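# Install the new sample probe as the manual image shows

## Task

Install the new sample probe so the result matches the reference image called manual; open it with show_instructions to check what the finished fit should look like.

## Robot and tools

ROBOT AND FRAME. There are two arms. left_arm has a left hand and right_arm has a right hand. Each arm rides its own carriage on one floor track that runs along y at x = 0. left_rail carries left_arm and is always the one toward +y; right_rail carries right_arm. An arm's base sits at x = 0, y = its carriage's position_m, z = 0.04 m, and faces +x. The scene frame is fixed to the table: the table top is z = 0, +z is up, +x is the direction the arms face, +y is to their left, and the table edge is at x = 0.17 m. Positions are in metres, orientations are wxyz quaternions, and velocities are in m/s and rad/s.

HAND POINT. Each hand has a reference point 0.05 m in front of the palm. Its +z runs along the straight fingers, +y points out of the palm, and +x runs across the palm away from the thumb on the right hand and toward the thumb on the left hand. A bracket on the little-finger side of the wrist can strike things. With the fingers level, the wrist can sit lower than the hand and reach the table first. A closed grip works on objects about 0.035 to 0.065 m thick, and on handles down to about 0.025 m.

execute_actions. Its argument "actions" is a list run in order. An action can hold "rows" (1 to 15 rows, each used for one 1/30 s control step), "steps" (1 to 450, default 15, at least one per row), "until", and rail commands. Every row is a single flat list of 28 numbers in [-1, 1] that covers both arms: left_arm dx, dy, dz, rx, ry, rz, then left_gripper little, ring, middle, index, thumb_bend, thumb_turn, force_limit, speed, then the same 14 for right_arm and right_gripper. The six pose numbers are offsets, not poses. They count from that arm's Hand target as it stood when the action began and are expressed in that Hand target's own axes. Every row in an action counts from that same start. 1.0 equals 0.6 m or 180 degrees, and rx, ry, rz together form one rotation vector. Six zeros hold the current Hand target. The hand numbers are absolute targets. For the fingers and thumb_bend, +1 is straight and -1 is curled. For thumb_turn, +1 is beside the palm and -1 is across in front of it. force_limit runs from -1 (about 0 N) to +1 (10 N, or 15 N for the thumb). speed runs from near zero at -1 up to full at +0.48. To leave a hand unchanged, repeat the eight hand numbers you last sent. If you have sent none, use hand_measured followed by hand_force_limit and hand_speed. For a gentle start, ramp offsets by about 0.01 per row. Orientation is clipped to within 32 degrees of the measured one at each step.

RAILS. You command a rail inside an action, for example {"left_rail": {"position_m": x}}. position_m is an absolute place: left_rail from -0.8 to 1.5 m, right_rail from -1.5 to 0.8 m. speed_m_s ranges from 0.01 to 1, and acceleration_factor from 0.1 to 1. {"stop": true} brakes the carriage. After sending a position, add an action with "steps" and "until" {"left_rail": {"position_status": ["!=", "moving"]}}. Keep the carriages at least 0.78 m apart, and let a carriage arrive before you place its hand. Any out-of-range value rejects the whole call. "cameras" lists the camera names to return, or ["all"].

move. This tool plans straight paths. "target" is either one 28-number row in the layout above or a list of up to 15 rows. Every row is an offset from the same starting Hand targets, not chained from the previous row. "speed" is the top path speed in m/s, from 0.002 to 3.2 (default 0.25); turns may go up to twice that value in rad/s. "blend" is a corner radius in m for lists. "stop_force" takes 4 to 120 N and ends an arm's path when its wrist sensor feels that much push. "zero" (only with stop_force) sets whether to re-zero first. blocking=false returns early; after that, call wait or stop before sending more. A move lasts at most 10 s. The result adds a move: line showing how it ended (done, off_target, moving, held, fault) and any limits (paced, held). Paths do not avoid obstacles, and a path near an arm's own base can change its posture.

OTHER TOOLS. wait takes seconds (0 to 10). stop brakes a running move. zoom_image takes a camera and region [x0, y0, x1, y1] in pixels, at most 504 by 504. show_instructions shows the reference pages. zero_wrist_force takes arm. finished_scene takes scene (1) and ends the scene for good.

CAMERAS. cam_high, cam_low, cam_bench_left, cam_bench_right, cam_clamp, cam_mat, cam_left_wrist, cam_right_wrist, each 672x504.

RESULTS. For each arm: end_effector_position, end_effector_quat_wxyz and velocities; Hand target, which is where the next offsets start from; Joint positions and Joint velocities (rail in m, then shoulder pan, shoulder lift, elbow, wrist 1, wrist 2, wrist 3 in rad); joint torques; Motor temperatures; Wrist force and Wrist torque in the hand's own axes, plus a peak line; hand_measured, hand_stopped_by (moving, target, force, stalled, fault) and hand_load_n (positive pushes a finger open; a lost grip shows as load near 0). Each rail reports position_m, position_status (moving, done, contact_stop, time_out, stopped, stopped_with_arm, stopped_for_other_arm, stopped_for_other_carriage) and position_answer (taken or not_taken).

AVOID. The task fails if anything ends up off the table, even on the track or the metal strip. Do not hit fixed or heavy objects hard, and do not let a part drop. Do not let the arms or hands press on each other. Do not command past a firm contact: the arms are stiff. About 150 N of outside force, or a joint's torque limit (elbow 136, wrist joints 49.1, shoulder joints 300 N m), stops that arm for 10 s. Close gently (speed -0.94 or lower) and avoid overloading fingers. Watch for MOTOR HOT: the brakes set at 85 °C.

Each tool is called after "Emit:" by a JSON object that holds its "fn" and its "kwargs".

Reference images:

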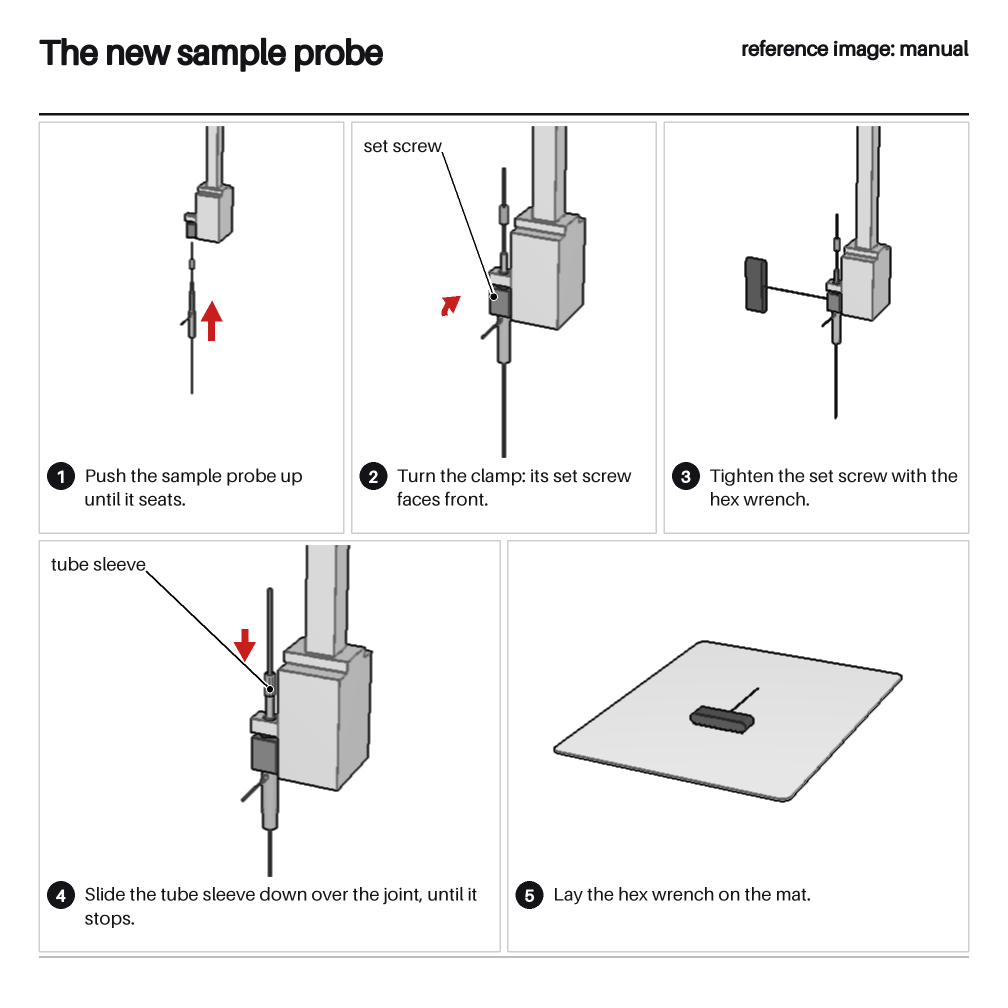

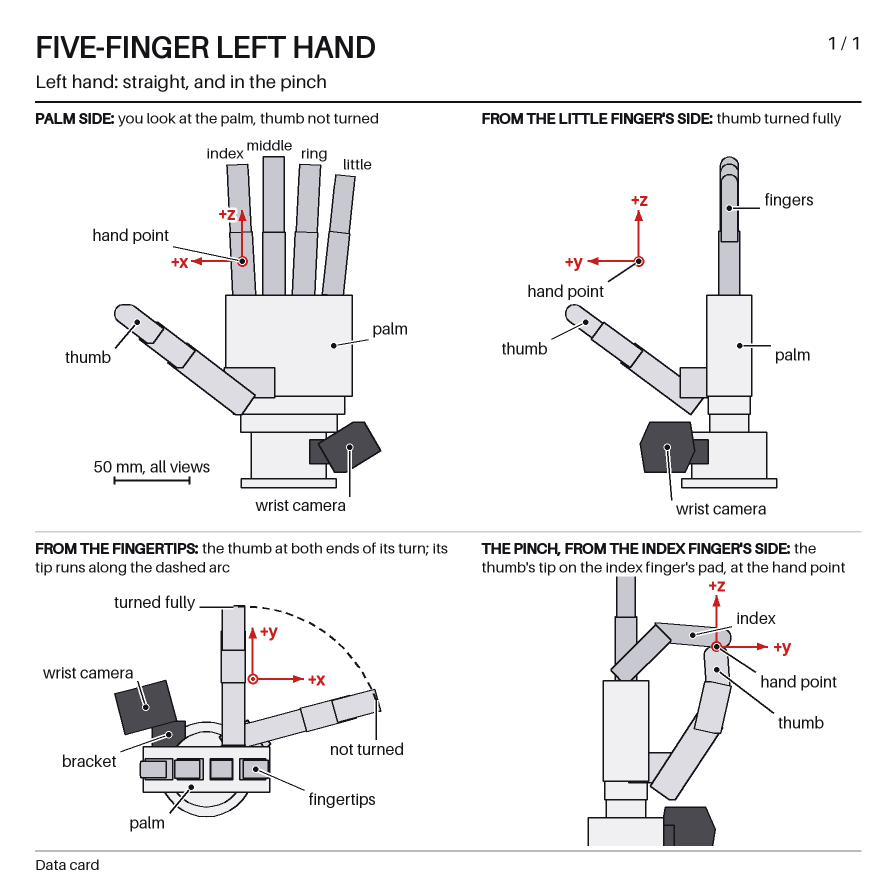

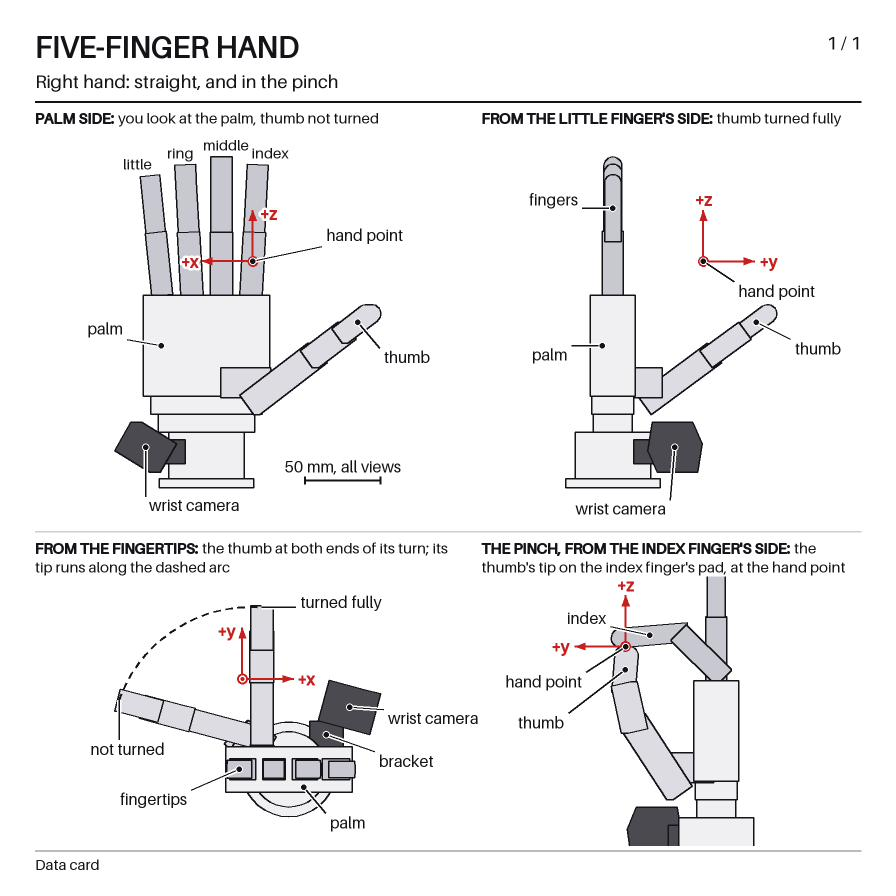

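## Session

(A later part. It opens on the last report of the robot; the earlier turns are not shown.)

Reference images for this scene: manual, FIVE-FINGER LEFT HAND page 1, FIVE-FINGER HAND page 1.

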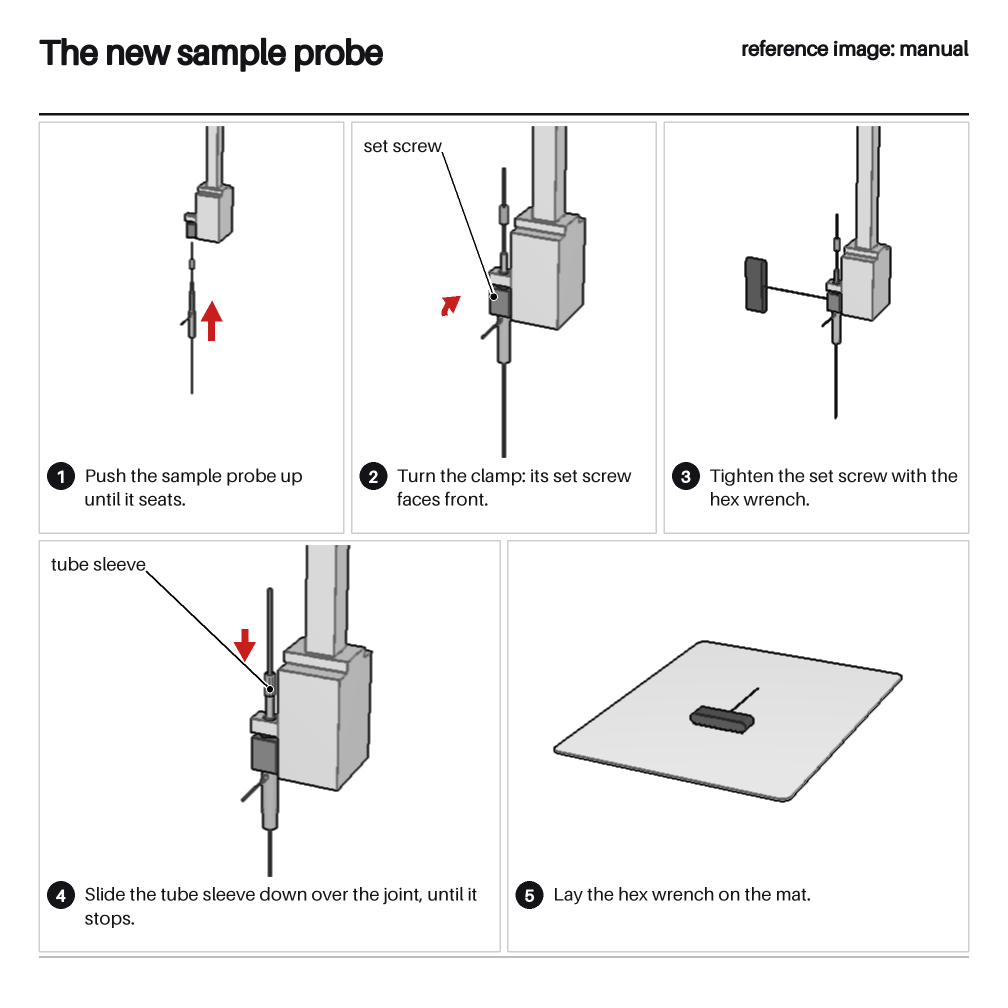

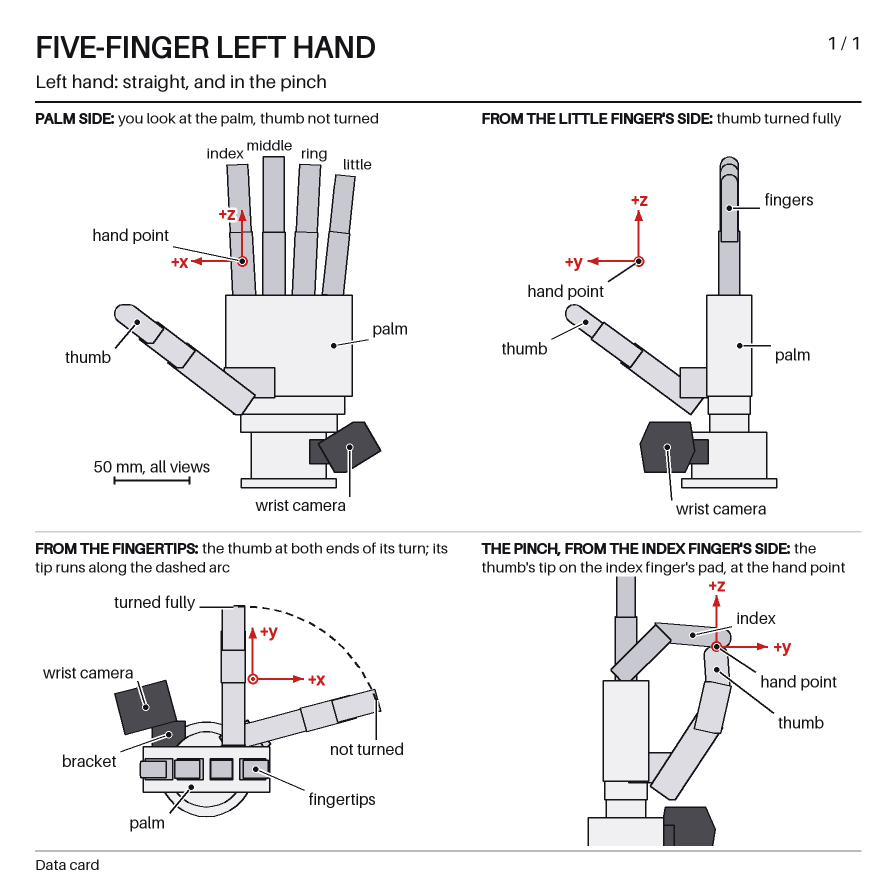

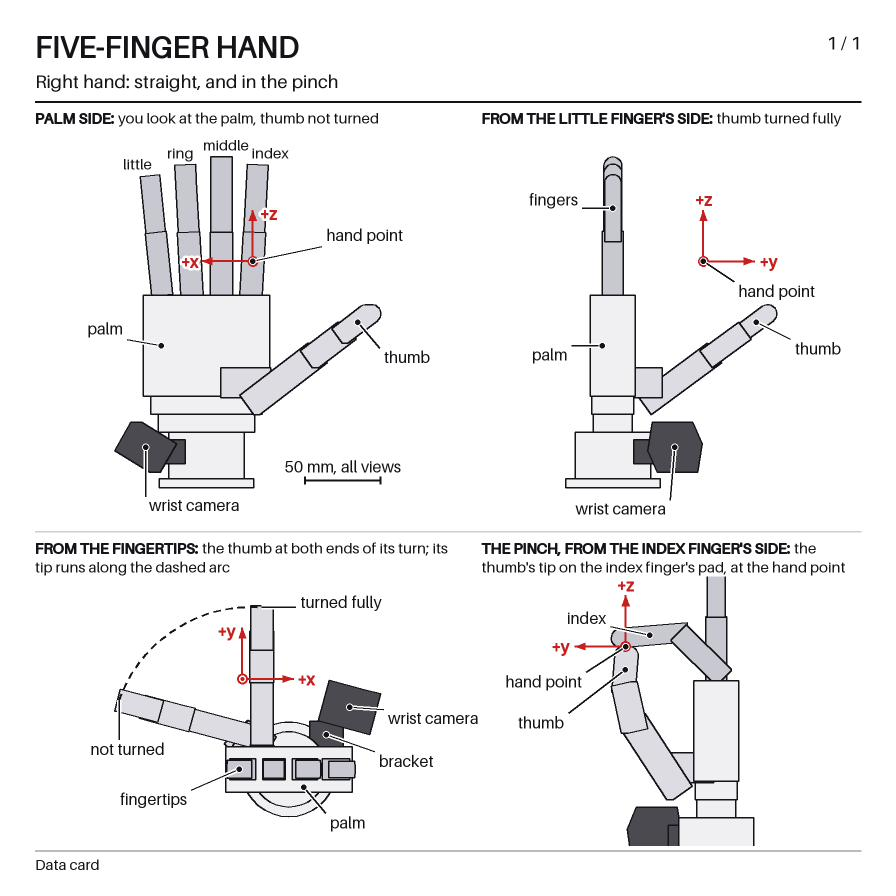

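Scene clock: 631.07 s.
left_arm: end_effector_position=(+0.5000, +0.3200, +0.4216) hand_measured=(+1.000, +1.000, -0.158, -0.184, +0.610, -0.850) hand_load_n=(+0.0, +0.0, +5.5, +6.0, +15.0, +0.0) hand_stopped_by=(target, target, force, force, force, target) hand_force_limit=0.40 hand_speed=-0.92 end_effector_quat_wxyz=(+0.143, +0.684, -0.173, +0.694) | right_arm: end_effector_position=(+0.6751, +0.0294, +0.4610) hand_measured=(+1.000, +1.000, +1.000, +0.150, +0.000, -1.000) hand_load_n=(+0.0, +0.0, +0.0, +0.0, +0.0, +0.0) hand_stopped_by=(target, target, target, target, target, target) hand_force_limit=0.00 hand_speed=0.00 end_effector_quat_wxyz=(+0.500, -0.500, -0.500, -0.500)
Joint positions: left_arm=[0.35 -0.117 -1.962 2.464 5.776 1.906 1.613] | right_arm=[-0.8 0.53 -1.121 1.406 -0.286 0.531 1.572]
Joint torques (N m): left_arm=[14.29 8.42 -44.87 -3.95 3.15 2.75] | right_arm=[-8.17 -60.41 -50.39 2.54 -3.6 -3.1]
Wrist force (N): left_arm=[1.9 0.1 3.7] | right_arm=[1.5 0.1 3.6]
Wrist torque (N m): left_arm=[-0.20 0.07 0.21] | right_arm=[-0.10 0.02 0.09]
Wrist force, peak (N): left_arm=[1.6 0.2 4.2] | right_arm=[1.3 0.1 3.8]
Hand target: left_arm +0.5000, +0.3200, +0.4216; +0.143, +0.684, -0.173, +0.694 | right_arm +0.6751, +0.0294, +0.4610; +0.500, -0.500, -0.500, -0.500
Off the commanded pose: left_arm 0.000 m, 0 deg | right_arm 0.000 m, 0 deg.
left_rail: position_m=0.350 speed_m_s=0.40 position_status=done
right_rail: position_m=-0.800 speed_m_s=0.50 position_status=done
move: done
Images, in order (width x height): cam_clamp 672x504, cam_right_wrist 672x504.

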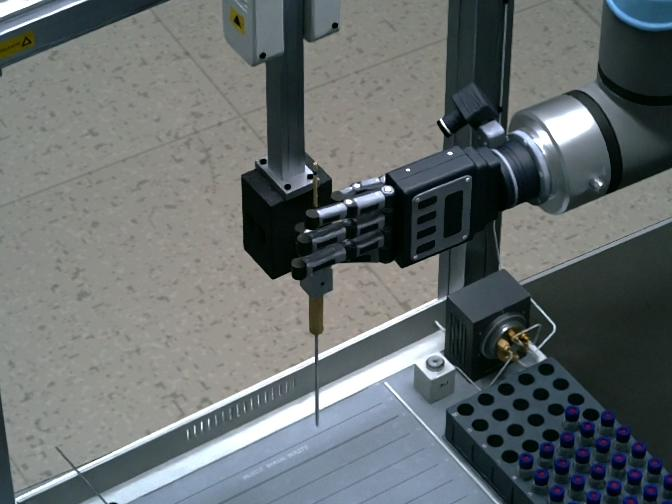

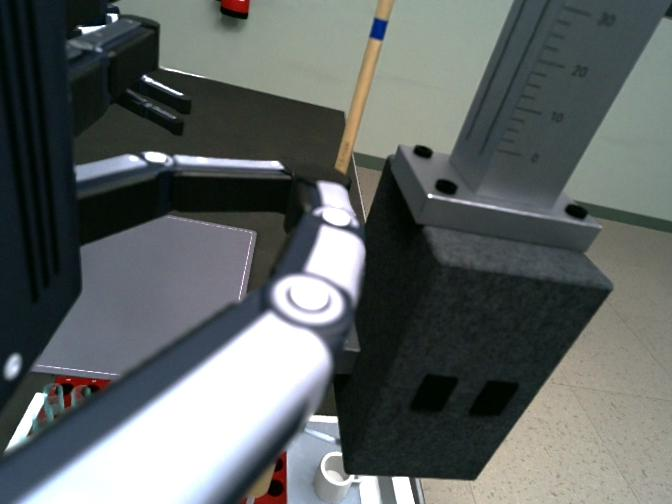

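Emit:
{"fn": "move", "kwargs": {"target": [0,0,0,0,0,0,1,1,-0.6,-0.6,0.25,-0.85,0.4,-0.92,0,0,0.02,0,0,0,1,1,1,0.15,0,-1,0.0,0.0], "speed": 0.012, "stop_force": 4, "cameras": ["cam_clamp","cam_right_wrist"]}}

Emit:
{"fn": "zoom_image", "kwargs": {"camera": "cam_clamp", "region": [280, 150, 370, 255]}}

Emit:
{"fn": "zoom_image", "kwargs": {"camera": "cam_right_wrist", "region": [240, 120, 480, 300]}}

Scene clock: 635.43 s.
left_arm: end_effector_position=(+0.5000, +0.3200, +0.4216) hand_measured=(+1.000, +1.000, -0.158, -0.184, +0.610, -0.850) hand_load_n=(+0.0, +0.0, +5.5, +6.5, +14.5, +0.5) hand_stopped_by=(target, target, force, force, force, target) hand_force_limit=0.40 hand_speed=-0.92 end_effector_quat_wxyz=(+0.143, +0.684, -0.173, +0.694) | right_arm: end_effector_position=(+0.6751, +0.0397, +0.4610) hand_measured=(+1.000, +1.000, +1.000, +0.150, +0.000, -1.000) hand_load_n=(+0.0, +0.0, +0.0, +0.0, -3.5, -0.5) hand_stopped_by=(target, target, target, target, target, target) hand_force_limit=0.00 hand_speed=0.00 end_effector_quat_wxyz=(+0.500, -0.500, -0.500, -0.500)
Joint positions: left_arm=[0.35 -0.117 -1.962 2.464 5.776 1.906 1.613] | right_arm=[-0.8 0.541 -1.11 1.389 -0.28 0.541 1.572]
Joint torques (N m): left_arm=[12.87 8.66 -45.48 -4.24 2.96 2.62] | right_arm=[-9.85 -84.03 -37.84 -5.22 -3.01 -2.05]
Wrist force (N): left_arm=[1.6 0.4 3.7] | right_arm=[1.7 -3.0 0.9]
Wrist torque (N m): left_arm=[-0.15 0.10 0.18] | right_arm=[-0.08 0.05 0.04]
Wrist force, peak (N): left_arm=[2.3 -0.2 4.1] | right_arm=[1.6 -4.6 -2.4]
Hand target: left_arm +0.5000, +0.3200, +0.4216; +0.143, +0.684, -0.173, +0.694 | right_arm +0.6751, +0.0397, +0.4610; +0.500, -0.500, -0.500, -0.500 (not the last commanded pose)
Off the commanded pose: left_arm 0.000 m, 0 deg | right_arm 0.002 m, 0 deg.
left_rail: position_m=0.350 speed_m_s=0.40 position_status=done
right_rail: position_m=-0.800 speed_m_s=0.50 position_status=done
move: contact (right_arm)
Images, in order (width x height): cam_clamp 672x504, cam_right_wrist 672x504.

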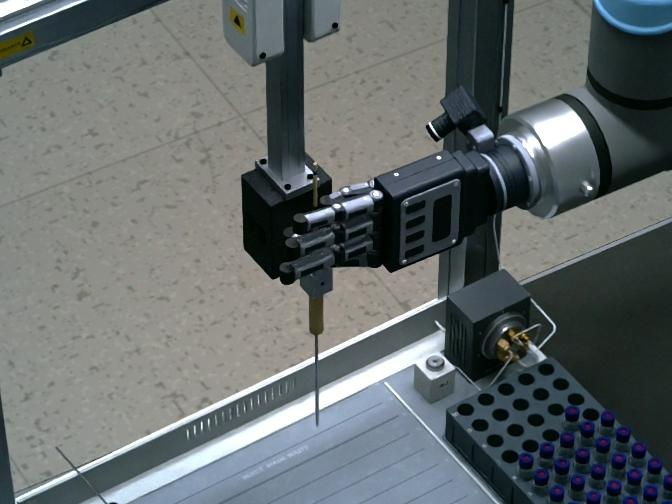

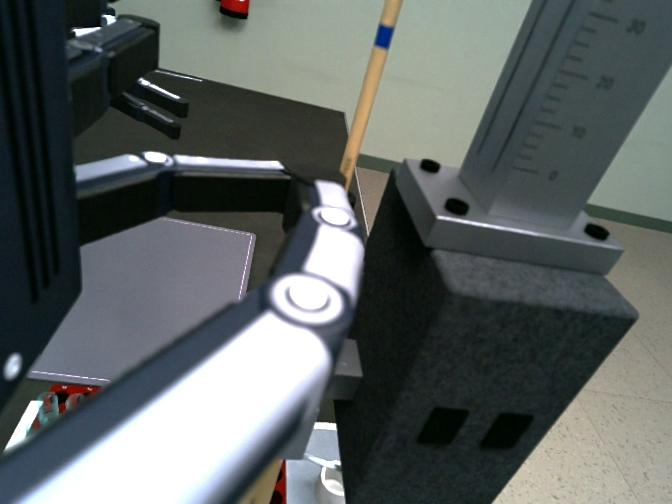

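Scaled by 4.800 from the camera's 672x504 image, which has a finer 960x720 frame.

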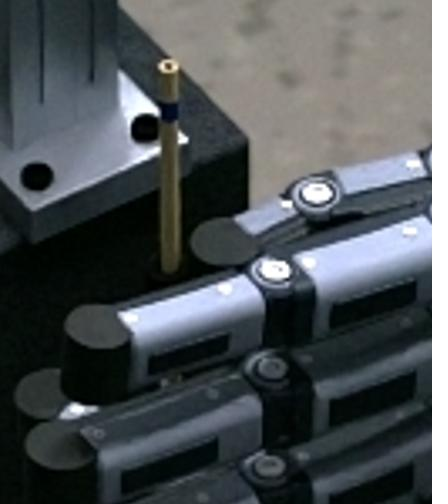

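Scaled by 2.100 from the camera's 672x504 image, which has a finer 960x720 frame.

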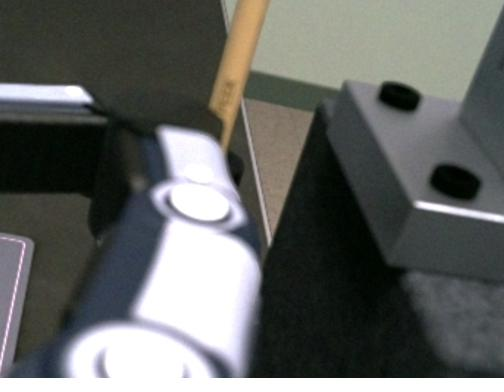

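Emit:
{"fn": "move", "kwargs": {"target": [[0,0,0,0,0,0,1,1,-0.6,-0.6,0.25,-0.85,0.4,-0.92,0,0,-0.0033,0,0,0,1,1,1,0.15,0,-1,0.0,0.0],[0,0,0,0,0,0,1,1,-0.6,-0.6,0.25,-0.85,0.4,-0.92,0.0067,0,-0.0033,0,0,0,1,1,1,0.15,0,-1,0.0,0.0]], "speed": 0.02, "blend": [0.0005,0]}}

Emit:
{"fn": "move", "kwargs": {"target": [0,0,0,0,0,0,1,1,-0.6,-0.6,0.25,-0.85,0.4,-0.92,0,0,0.01,0,0,0,1,1,1,0.15,0,-1,0.0,0.0], "speed": 0.01, "stop_force": 4, "cameras": ["cam_clamp","cam_right_wrist"]}}

Emit:
{"fn": "zoom_image", "kwargs": {"camera": "cam_clamp", "region": [280, 150, 370, 255]}}

Scene clock: 636.67 s.
left_arm: end_effector_position=(+0.5000, +0.3200, +0.4216) hand_measured=(+1.000, +1.000, -0.158, -0.184, +0.610, -0.850) hand_load_n=(+0.0, +0.0, +5.5, +6.5, +15.0, +0.5) hand_stopped_by=(target, target, force, force, force, target) hand_force_limit=0.40 hand_speed=-0.92 end_effector_quat_wxyz=(+0.143, +0.684, -0.173, +0.694) | right_arm: end_effector_position=(+0.6751, +0.0377, +0.4650) hand_measured=(+1.000, +1.000, +1.000, +0.150, +0.000, -1.000) hand_load_n=(+0.0, +0.0, +0.0, +0.0, +0.0, +0.0) hand_stopped_by=(target, target, target, target, target, target) hand_force_limit=0.00 hand_speed=0.00 end_effector_quat_wxyz=(+0.500, -0.500, -0.500, -0.500)
Joint positions: left_arm=[0.35 -0.117 -1.962 2.464 5.776 1.906 1.613] | right_arm=[-0.8 0.539 -1.114 1.388 -0.275 0.539 1.572]
Joint torques (N m): left_arm=[14.62 10.23 -44.47 -4.39 3.23 2.81] | right_arm=[-9.37 -84.43 -50.51 2.53 -3.83 -0.64]
Wrist force (N): left_arm=[1.8 0.1 3.4] | right_arm=[1.3 0.0 3.7]
Wrist torque (N m): left_arm=[-0.18 0.06 0.20] | right_arm=[-0.13 0.02 0.06]
Wrist force, peak (N): left_arm=[1.9 0.3 3.9] | right_arm=[1.4 0.1 3.8]
Hand target: left_arm +0.5000, +0.3200, +0.4216; +0.143, +0.684, -0.173, +0.694 | right_arm +0.6751, +0.0377, +0.4650; +0.500, -0.500, -0.500, -0.500
Off the commanded pose: left_arm 0.000 m, 0 deg | right_arm 0.000 m, 0 deg.
left_rail: position_m=0.350 speed_m_s=0.40 position_status=done
right_rail: position_m=-0.800 speed_m_s=0.50 position_status=done
move: done

Scene clock: 638.07 s.
left_arm: end_effector_position=(+0.5000, +0.3200, +0.4216) hand_measured=(+1.000, +1.000, -0.158, -0.184, +0.610, -0.850) hand_load_n=(+0.5, +0.0, +5.0, +6.5, +15.0, +0.0) hand_stopped_by=(target, target, force, force, force, target) hand_force_limit=0.40 hand_speed=-0.92 end_effector_quat_wxyz=(+0.143, +0.684, -0.173, +0.694) | right_arm: end_effector_position=(+0.6752, +0.0401, +0.4651) hand_measured=(+1.000, +1.000, +1.000, +0.150, +0.000, -1.000) hand_load_n=(+0.0, +0.0, +0.0, +0.0, -3.5, -1.0) hand_stopped_by=(target, target, target, target, target, target) hand_force_limit=0.00 hand_speed=0.00 end_effector_quat_wxyz=(+0.500, -0.500, -0.500, -0.500)
Joint positions: left_arm=[0.35 -0.117 -1.962 2.464 5.776 1.906 1.613] | right_arm=[-0.8 0.541 -1.111 1.384 -0.273 0.542 1.572]
Joint torques (N m): left_arm=[13.25 7.7 -44.63 -3.82 3.01 2.67] | right_arm=[-10.6 -82.86 -38.23 -5.24 -2.94 -0.23]
Wrist force (N): left_arm=[1.8 0.0 3.3] | right_arm=[1.8 -2.8 0.5]
Wrist torque (N m): left_arm=[-0.20 0.06 0.21] | right_arm=[-0.05 0.02 0.06]
Wrist force, peak (N): left_arm=[1.6 0.0 4.0] | right_arm=[2.3 -4.0 -1.5]
Hand target: left_arm +0.5000, +0.3200, +0.4216; +0.143, +0.684, -0.173, +0.694 | right_arm +0.6752, +0.0401, +0.4651; +0.500, -0.500, -0.500, -0.500 (not the last commanded pose)
Off the commanded pose: left_arm 0.000 m, 0 deg | right_arm 0.004 m, 0 deg.
left_rail: position_m=0.350 speed_m_s=0.40 position_status=done
right_rail: position_m=-0.800 speed_m_s=0.50 position_status=done
move: contact (right_arm)
Images, in order (width x height): cam_clamp 672x504, cam_right_wrist 672x504.

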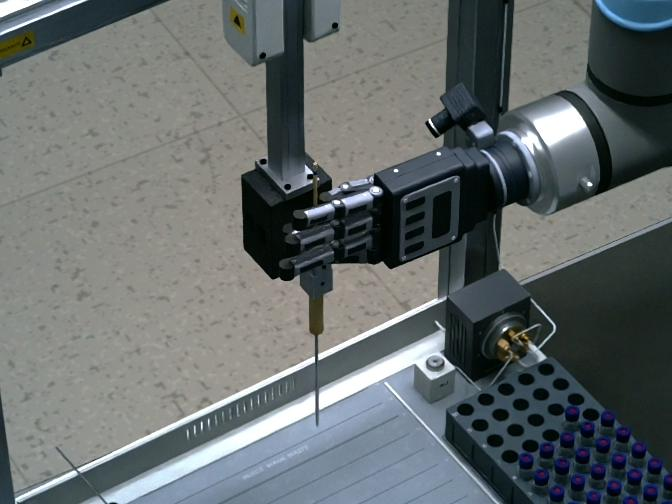

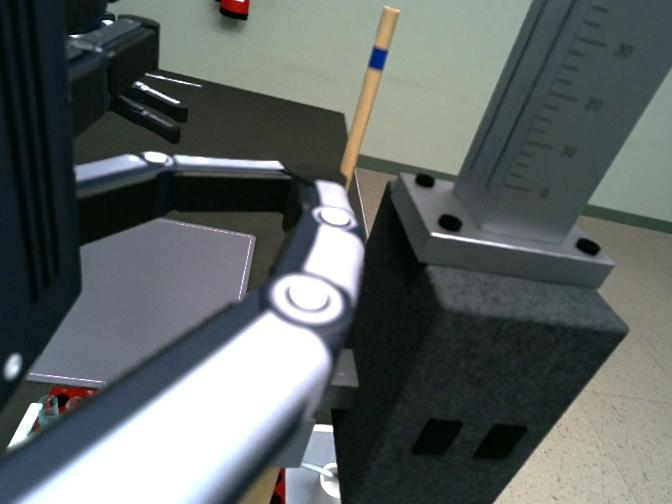

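Scaled by 4.800 from the camera's 672x504 image, which has a finer 960x720 frame.

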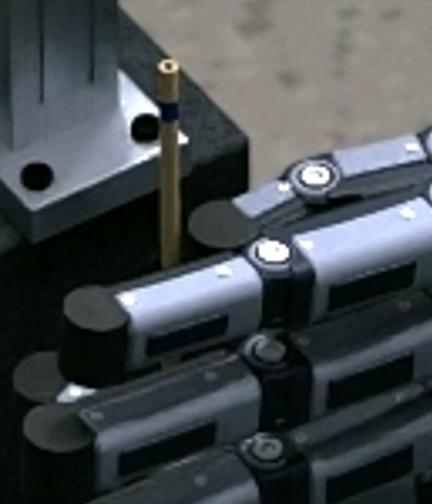

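Emit:
{"fn": "execute_actions", "kwargs": {"actions": [{"rows":[[0,0,0,0,0,0,1,1,-0.6,-0.6,0.25,-0.85,0.4,-0.92,0,0,0,0,0,0,1,1,1,-0.5,0,-1,-0.1,-0.9]],"steps":90}], "cameras": ["cam_clamp","cam_right_wrist"]}}

Emit:
{"fn": "zoom_image", "kwargs": {"camera": "cam_clamp", "region": [280, 150, 370, 255]}}

Emit:
{"fn": "zoom_image", "kwargs": {"camera": "cam_right_wrist", "region": [240, 120, 480, 300]}}

Scene clock: 641.63 s.
left_arm: end_effector_position=(+0.5000, +0.3200, +0.4216) hand_measured=(+1.000, +1.000, -0.158, -0.184, +0.610, -0.850) hand_load_n=(+0.0, +0.0, +5.5, +6.5, +14.5, +0.5) hand_stopped_by=(target, target, force, force, force, target) hand_force_limit=0.40 hand_speed=-0.92 end_effector_quat_wxyz=(+0.143, +0.684, -0.173, +0.694) | right_arm: end_effector_position=(+0.6752, +0.0401, +0.4651) hand_measured=(+1.000, +1.000, +1.000, -0.146, +0.000, -1.000) hand_load_n=(+0.0, +0.0, +0.0, +4.5, -3.5, -1.0) hand_stopped_by=(target, target, target, force, target, target) hand_force_limit=-0.10 hand_speed=-0.90 end_effector_quat_wxyz=(+0.500, -0.500, -0.500, -0.500)
Joint positions: left_arm=[0.35 -0.117 -1.962 2.464 5.776 1.906 1.613] | right_arm=[-0.8 0.541 -1.111 1.384 -0.273 0.542 1.572]
Joint torques (N m): left_arm=[12.29 11.13 -45.25 -4.23 3.31 2.73] | right_arm=[-10.01 -82.7 -39.72 -5.1 -1.76 -0.23]
Wrist force (N): left_arm=[1.5 -0.1 3.8] | right_arm=[1.2 -2.9 2.9]
Wrist torque (N m): left_arm=[-0.24 0.12 0.19] | right_arm=[-0.06 0.02 0.07]
Wrist force, peak (N): left_arm=[1.6 0.4 4.2] | right_arm=[1.6 -3.0 3.6]
Hand target: left_arm +0.5000, +0.3200, +0.4216; +0.143, +0.684, -0.173, +0.694 | right_arm +0.6752, +0.0401, +0.4651; +0.500, -0.500, -0.500, -0.500
Off the commanded pose: left_arm 0.000 m, 0 deg | right_arm 0.000 m, 0 deg.
left_rail: position_m=0.350 speed_m_s=0.40 position_status=done
right_rail: position_m=-0.800 speed_m_s=0.50 position_status=done
Images, in order (width x height): cam_clamp 672x504, cam_right_wrist 672x504.

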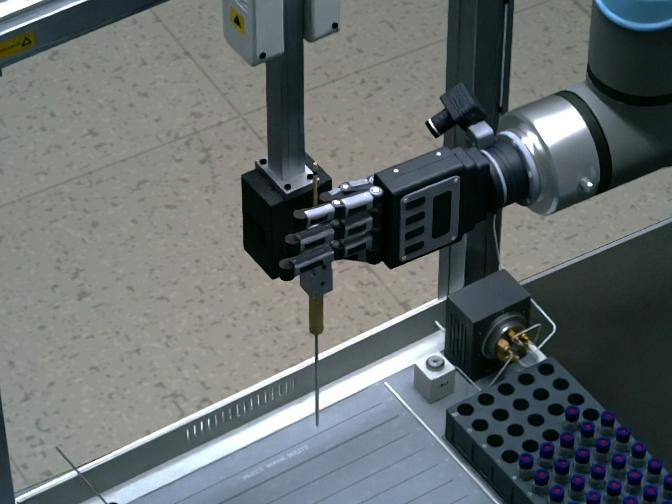

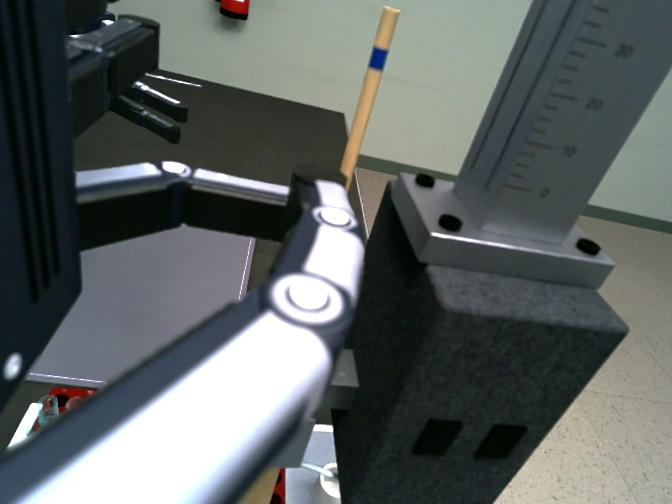

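Scaled by 4.800 from the camera's 672x504 image, which has a finer 960x720 frame.

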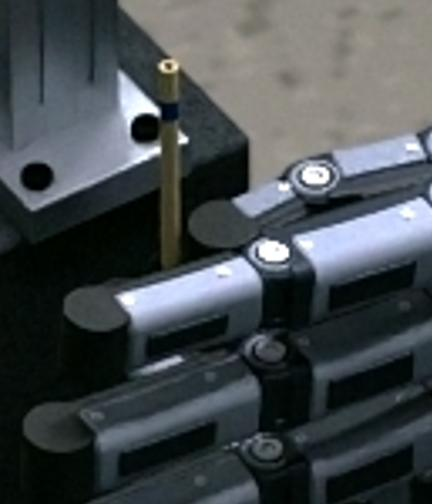

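Scaled by 2.100 from the camera's 672x504 image, which has a finer 960x720 frame.

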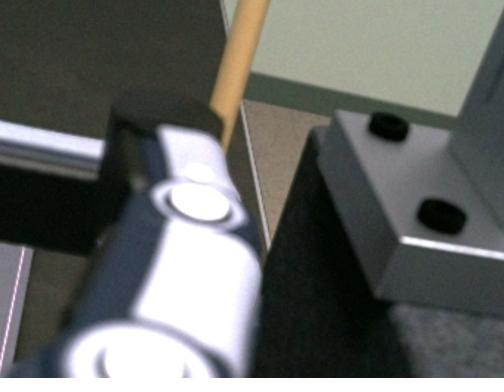

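Emit:
{"fn": "move", "kwargs": {"target": [0,0,0,0,0,0,1,1,-0.6,-0.6,0.25,-0.85,0.4,-0.92,-0.035,0,0,0,0,0,1,1,1,-0.5,0,-1,-0.1,-0.9], "speed": 0.01, "stop_force": 8, "cameras": ["cam_clamp","cam_right_wrist"]}}

Emit:
{"fn": "zoom_image", "kwargs": {"camera": "cam_clamp", "region": [280, 150, 370, 255]}}

Emit:
{"fn": "zoom_image", "kwargs": {"camera": "cam_right_wrist", "region": [240, 120, 480, 300]}}

Scene clock: 644.70 s.
left_arm: end_effector_position=(+0.5000, +0.3200, +0.4216) hand_measured=(+1.000, +1.000, -0.158, -0.184, +0.610, -0.850) hand_load_n=(+0.0, +0.0, +5.5, +6.5, +15.0, +0.0) hand_stopped_by=(target, target, force, force, force, target) hand_force_limit=0.40 hand_speed=-0.92 end_effector_quat_wxyz=(+0.143, +0.684, -0.173, +0.694) | right_arm: end_effector_position=(+0.6751, +0.0401, +0.4441) hand_measured=(+1.000, +1.000, +1.000, -0.146, +0.000, -1.000) hand_load_n=(+0.0, +0.0, +0.0, +3.5, -4.0, -4.5) hand_stopped_by=(target, target, target, force, target, target) hand_force_limit=-0.10 hand_speed=-0.90 end_effector_quat_wxyz=(+0.500, -0.500, -0.500, -0.500)
Joint positions: left_arm=[0.35 -0.117 -1.962 2.464 5.776 1.906 1.613] | right_arm=[-0.8 0.541 -1.101 1.408 -0.307 0.542 1.572]
Joint torques (N m): left_arm=[12.42 9.86 -45.11 -3.7 3.07 2.33] | right_arm=[3.55 -57.77 -33.26 -4.22 3.35 -1.14]
Wrist force (N): left_arm=[1.9 0.0 3.7] | right_arm=[7.5 -4.1 1.6]
Wrist torque (N m): left_arm=[-0.22 0.05 0.22] | right_arm=[-0.08 0.10 0.02]
Wrist force, peak (N): left_arm=[1.5 0.5 4.0] | right_arm=[8.5 -3.9 1.6]
Hand target: left_arm +0.5000, +0.3200, +0.4216; +0.143, +0.684, -0.173, +0.694 | right_arm +0.6751, +0.0401, +0.4441; +0.500, -0.500, -0.500, -0.500
Off the commanded pose: left_arm 0.000 m, 0 deg | right_arm 0.000 m, 0 deg.
left_rail: position_m=0.350 speed_m_s=0.40 position_status=done
right_rail: position_m=-0.800 speed_m_s=0.50 position_status=done
move: done
Images, in order (width x height): cam_clamp 672x504, cam_right_wrist 672x504.

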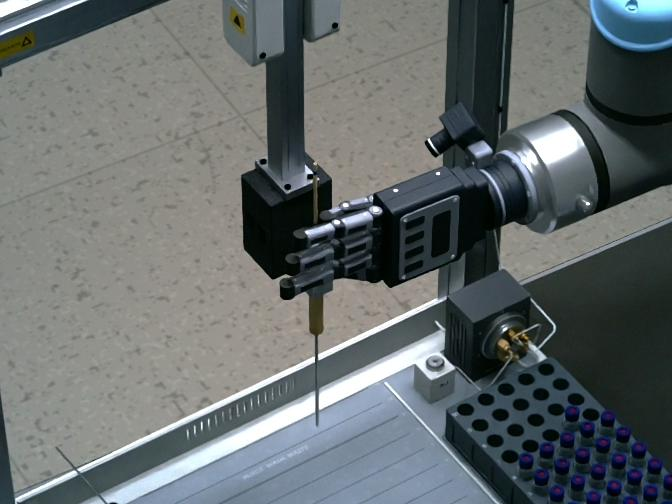

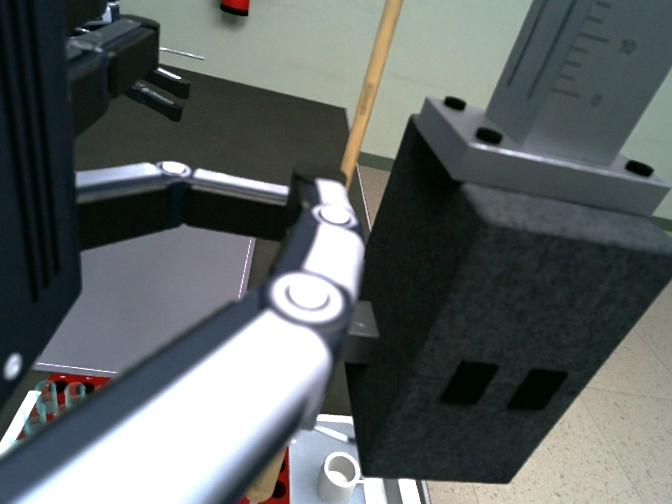

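Scaled by 4.800 from the camera's 672x504 image, which has a finer 960x720 frame.

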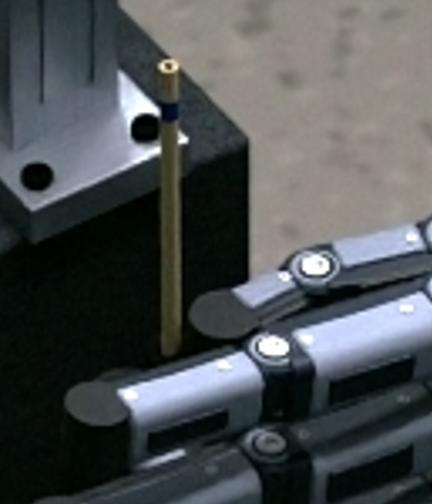

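Scaled by 2.100 from the camera's 672x504 image, which has a finer 960x720 frame.

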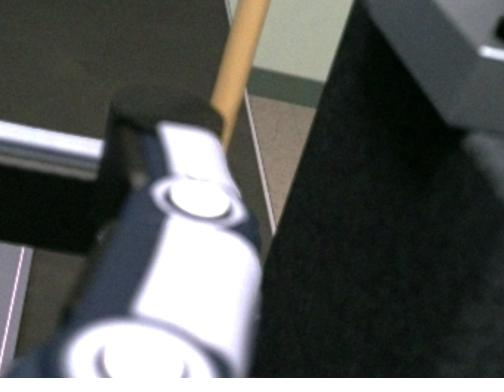

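Emit:
{"fn": "move", "kwargs": {"target": [0,0,0,0,0,0,1,1,-0.6,-0.6,0.25,-0.85,0.4,-0.92,-0.01,0,0,0,0,0,1,1,1,-0.5,0,-1,-0.1,-0.9], "speed": 0.01, "stop_force": 9, "zero": false, "cameras": ["cam_clamp","cam_right_wrist"]}}

Scene clock: 646.37 s.
left_arm: end_effector_position=(+0.5000, +0.3200, +0.4216) hand_measured=(+1.000, +1.000, -0.158, -0.184, +0.610, -0.850) hand_load_n=(+0.0, +0.0, +5.5, +6.5, +15.0, +0.0) hand_stopped_by=(target, target, force, force, force, target) hand_force_limit=0.40 hand_speed=-0.92 end_effector_quat_wxyz=(+0.143, +0.684, -0.173, +0.694) | right_arm: end_effector_position=(+0.6751, +0.0401, +0.4381) hand_measured=(+1.000, +1.000, +1.000, -0.146, -0.002, -1.000) hand_load_n=(+0.0, +0.0, +0.0, +2.5, -5.5, -7.0) hand_stopped_by=(target, target, target, force, target, target) hand_force_limit=-0.10 hand_speed=-0.90 end_effector_quat_wxyz=(+0.500, -0.500, -0.500, -0.500)
Joint positions: left_arm=[0.35 -0.117 -1.962 2.464 5.776 1.906 1.613] | right_arm=[-0.8 0.541 -1.098 1.414 -0.316 0.542 1.572]
Joint torques (N m): left_arm=[13.06 6.52 -44.92 -4.21 3.01 2.72] | right_arm=[4.27 -54.13 -32.85 -4.3 3.3 1.83]
Wrist force (N): left_arm=[1.7 0.2 3.6] | right_arm=[9.4 -5.9 -0.7]
Wrist torque (N m): left_arm=[-0.20 0.09 0.19] | right_arm=[-0.15 0.11 -0.01]
Wrist force, peak (N): left_arm=[1.7 -0.1 4.0] | right_arm=[9.6 -5.8 -0.6]
Hand target: left_arm +0.5000, +0.3200, +0.4216; +0.143, +0.684, -0.173, +0.694 | right_arm +0.6751, +0.0401, +0.4381; +0.500, -0.500, -0.500, -0.500
Off the commanded pose: left_arm 0.000 m, 0 deg | right_arm 0.000 m, 0 deg.
left_rail: position_m=0.350 speed_m_s=0.40 position_status=done
right_rail: position_m=-0.800 speed_m_s=0.50 position_status=done
move: done
Images, in order (width x height): cam_clamp 672x504, cam_right_wrist 672x504.

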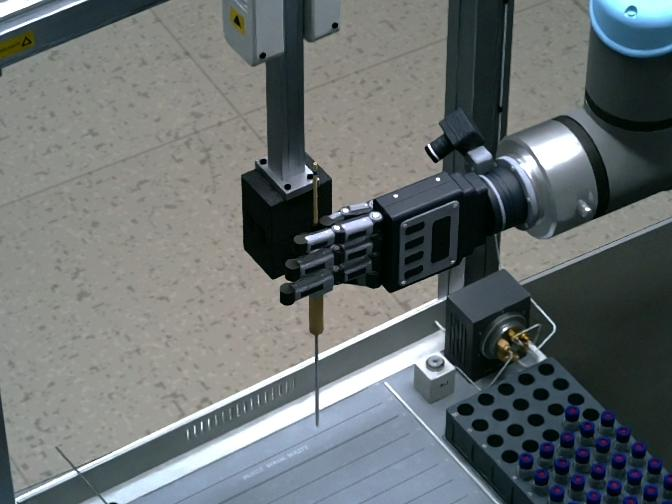

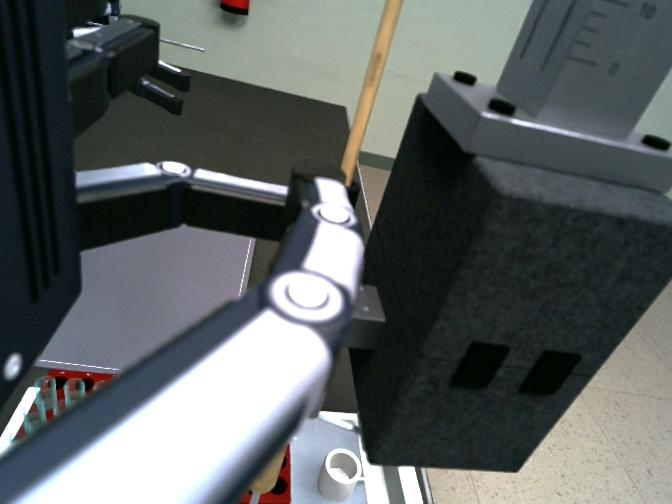

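Emit:
{"fn": "zoom_image", "kwargs": {"camera": "cam_right_wrist", "region": [280, 130, 420, 250]}}

Emit:
{"fn": "zoom_image", "kwargs": {"camera": "cam_clamp", "region": [280, 150, 370, 255]}}

Scaled by 3.600 from the camera's 672x504 image, which has a finer 960x720 frame.

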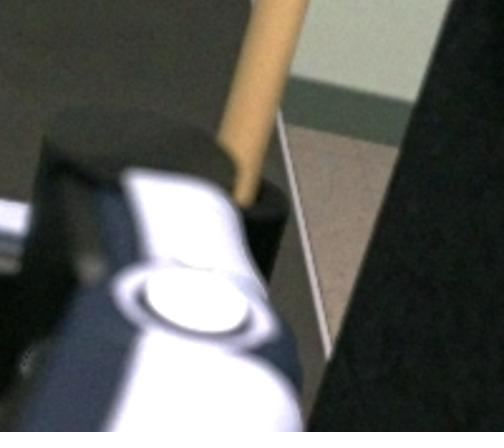

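Scaled by 4.800 from the camera's 672x504 image, which has a finer 960x720 frame.

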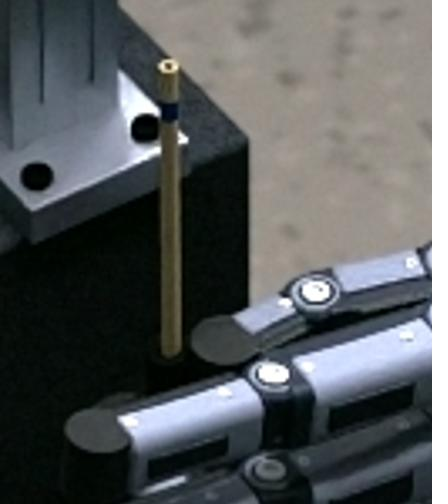

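Emit:
{"fn": "execute_actions", "kwargs": {"actions": [{"rows":[[0,0,0,0,0,0,1,1,-0.6,-0.6,0.25,-0.85,0.4,-0.92,0,0,0,0,0,0,1,1,1,0.2,0,-1,-0.1,-0.6]],"steps":45}]}}

Emit:
{"fn": "move", "kwargs": {"target": [[0,0,0,0,0,0,1,1,-0.6,-0.6,0.25,-0.85,0.4,-0.92,0,0,-0.01,0,0,0,1,1,1,0.2,0,-1,-0.1,-0.6],[0,0,0,0,0,0,1,1,-0.6,-0.6,0.25,-0.85,0.4,-0.92,0,-0.1,-0.01,0,0,0,1,1,1,0.2,0,-1,-0.1,-0.6]], "speed": [0.02,0.08], "blend": [0.001,0], "cameras": ["cam_clamp","cam_right_wrist"]}}

Emit:
{"fn": "zoom_image", "kwargs": {"camera": "cam_clamp", "region": [280, 150, 360, 310]}}

Scene clock: 649.83 s.
left_arm: end_effector_position=(+0.5000, +0.3200, +0.4216) hand_measured=(+1.000, +1.000, -0.158, -0.184, +0.610, -0.850) hand_load_n=(+0.0, +0.0, +5.0, +6.5, +15.0, +0.5) hand_stopped_by=(target, target, force, force, force, target) hand_force_limit=0.40 hand_speed=-0.92 end_effector_quat_wxyz=(+0.143, +0.684, -0.173, +0.694) | right_arm: end_effector_position=(+0.6751, +0.0401, +0.4381) hand_measured=(+1.000, +1.000, +1.000, +0.200, -0.002, -1.000) hand_load_n=(+0.0, +0.0, +0.0, +0.0, -5.5, -6.0) hand_stopped_by=(target, target, target, target, target, target) hand_force_limit=-0.10 hand_speed=-0.60 end_effector_quat_wxyz=(+0.500, -0.500, -0.500, -0.500)
Joint positions: left_arm=[0.35 -0.117 -1.962 2.464 5.776 1.906 1.613] | right_arm=[-0.8 0.541 -1.098 1.414 -0.316 0.542 1.572]
Joint torques (N m): left_arm=[13.08 8.55 -43.86 -4.14 2.76 2.51] | right_arm=[4.53 -69.29 -44.31 -4.39 3.7 1.66]
Wrist force (N): left_arm=[1.6 -0.1 3.9] | right_arm=[7.2 -5.1 -1.9]
Wrist torque (N m): left_arm=[-0.24 0.11 0.19] | right_arm=[-0.12 0.06 0.01]
Wrist force, peak (N): left_arm=[2.0 -0.1 4.0] | right_arm=[9.6 -5.9 -1.3]
Hand target: left_arm +0.5000, +0.3200, +0.4216; +0.143, +0.684, -0.173, +0.694 | right_arm +0.6751, +0.0401, +0.4381; +0.500, -0.500, -0.500, -0.500
Off the commanded pose: left_arm 0.000 m, 0 deg | right_arm 0.000 m, 0 deg.
left_rail: position_m=0.350 speed_m_s=0.40 position_status=done
right_rail: position_m=-0.800 speed_m_s=0.50 position_status=done

Scene clock: 651.30 s.
left_arm: end_effector_position=(+0.5000, +0.3200, +0.4216) hand_measured=(+1.000, +1.000, -0.158, -0.184, +0.610, -0.850) hand_load_n=(+0.0, +0.0, +5.0, +6.0, +15.0, +0.0) hand_stopped_by=(target, target, force, force, force, target) hand_force_limit=0.40 hand_speed=-0.92 end_effector_quat_wxyz=(+0.143, +0.684, -0.173, +0.694) | right_arm: end_effector_position=(+0.6152, +0.0341, +0.4382) hand_measured=(+1.000, +1.000, +1.000, +0.200, +0.000, -1.000) hand_load_n=(+0.0, +0.0, +0.0, +0.0, +0.0, +0.0) hand_stopped_by=(target, target, target, target, target, target) hand_force_limit=-0.10 hand_speed=-0.60 end_effector_quat_wxyz=(+0.500, -0.500, -0.500, -0.500)
Joint positions: left_arm=[0.35 -0.117 -1.962 2.464 5.776 1.906 1.613] | right_arm=[-0.8 0.575 -1.173 1.525 -0.352 0.575 1.572]
Joint torques (N m): left_arm=[13.86 5.36 -44.88 -3.96 3.25 2.49] | right_arm=[11.71 -75.86 -36.71 -4.67 4.09 2.67]
Wrist force (N): left_arm=[1.2 -0.1 3.8] | right_arm=[1.6 -0.2 2.9]
Wrist torque (N m): left_arm=[-0.24 0.15 0.17] | right_arm=[-0.14 0.00 0.11]
Wrist force, peak (N): left_arm=[2.0 0.4 4.0] | right_arm=[6.7 -5.3 -2.1]
Hand target: left_arm +0.5000, +0.3200, +0.4216; +0.143, +0.684, -0.173, +0.694 | right_arm +0.6151, +0.0341, +0.4382; +0.500, -0.500, -0.500, -0.500
Off the commanded pose: left_arm 0.000 m, 0 deg | right_arm 0.000 m, 0 deg.
left_rail: position_m=0.350 speed_m_s=0.40 position_status=done
right_rail: position_m=-0.800 speed_m_s=0.50 position_status=done
move: done
Images, in order (width x height): cam_clamp 672x504, cam_right_wrist 672x504.

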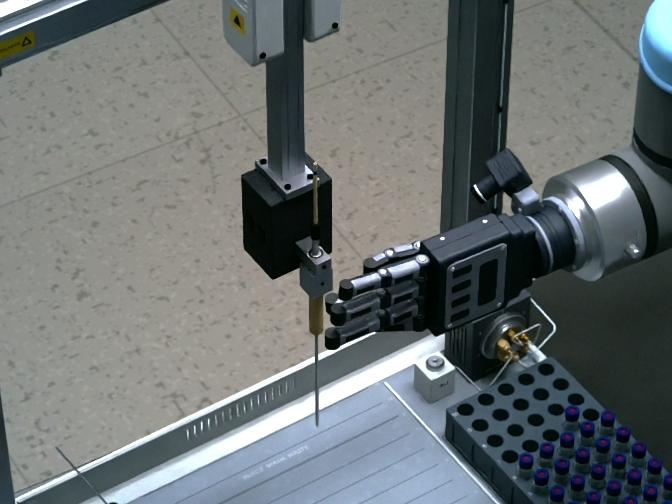

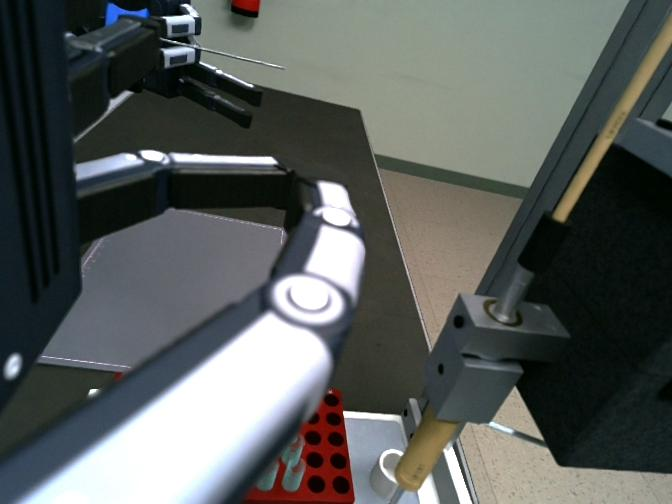

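Scaled by 3.150 from the camera's 672x504 image, which has a finer 960x720 frame.

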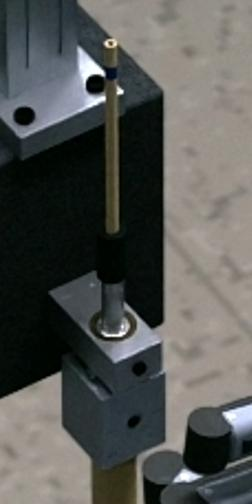

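Emit:
{"fn": "zoom_image", "kwargs": {"camera": "cam_right_wrist", "region": [430, 180, 610, 380]}}

Scaled by 2.520 from the camera's 672x504 image, which has a finer 960x720 frame.

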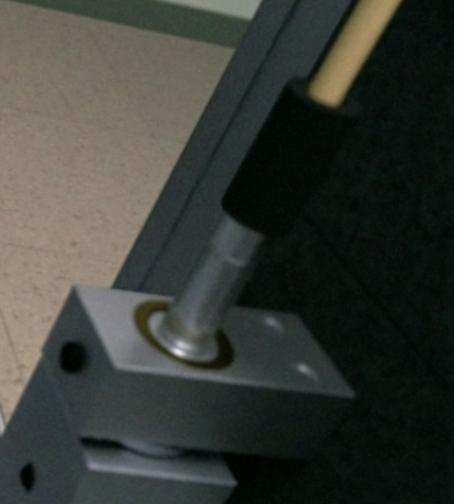

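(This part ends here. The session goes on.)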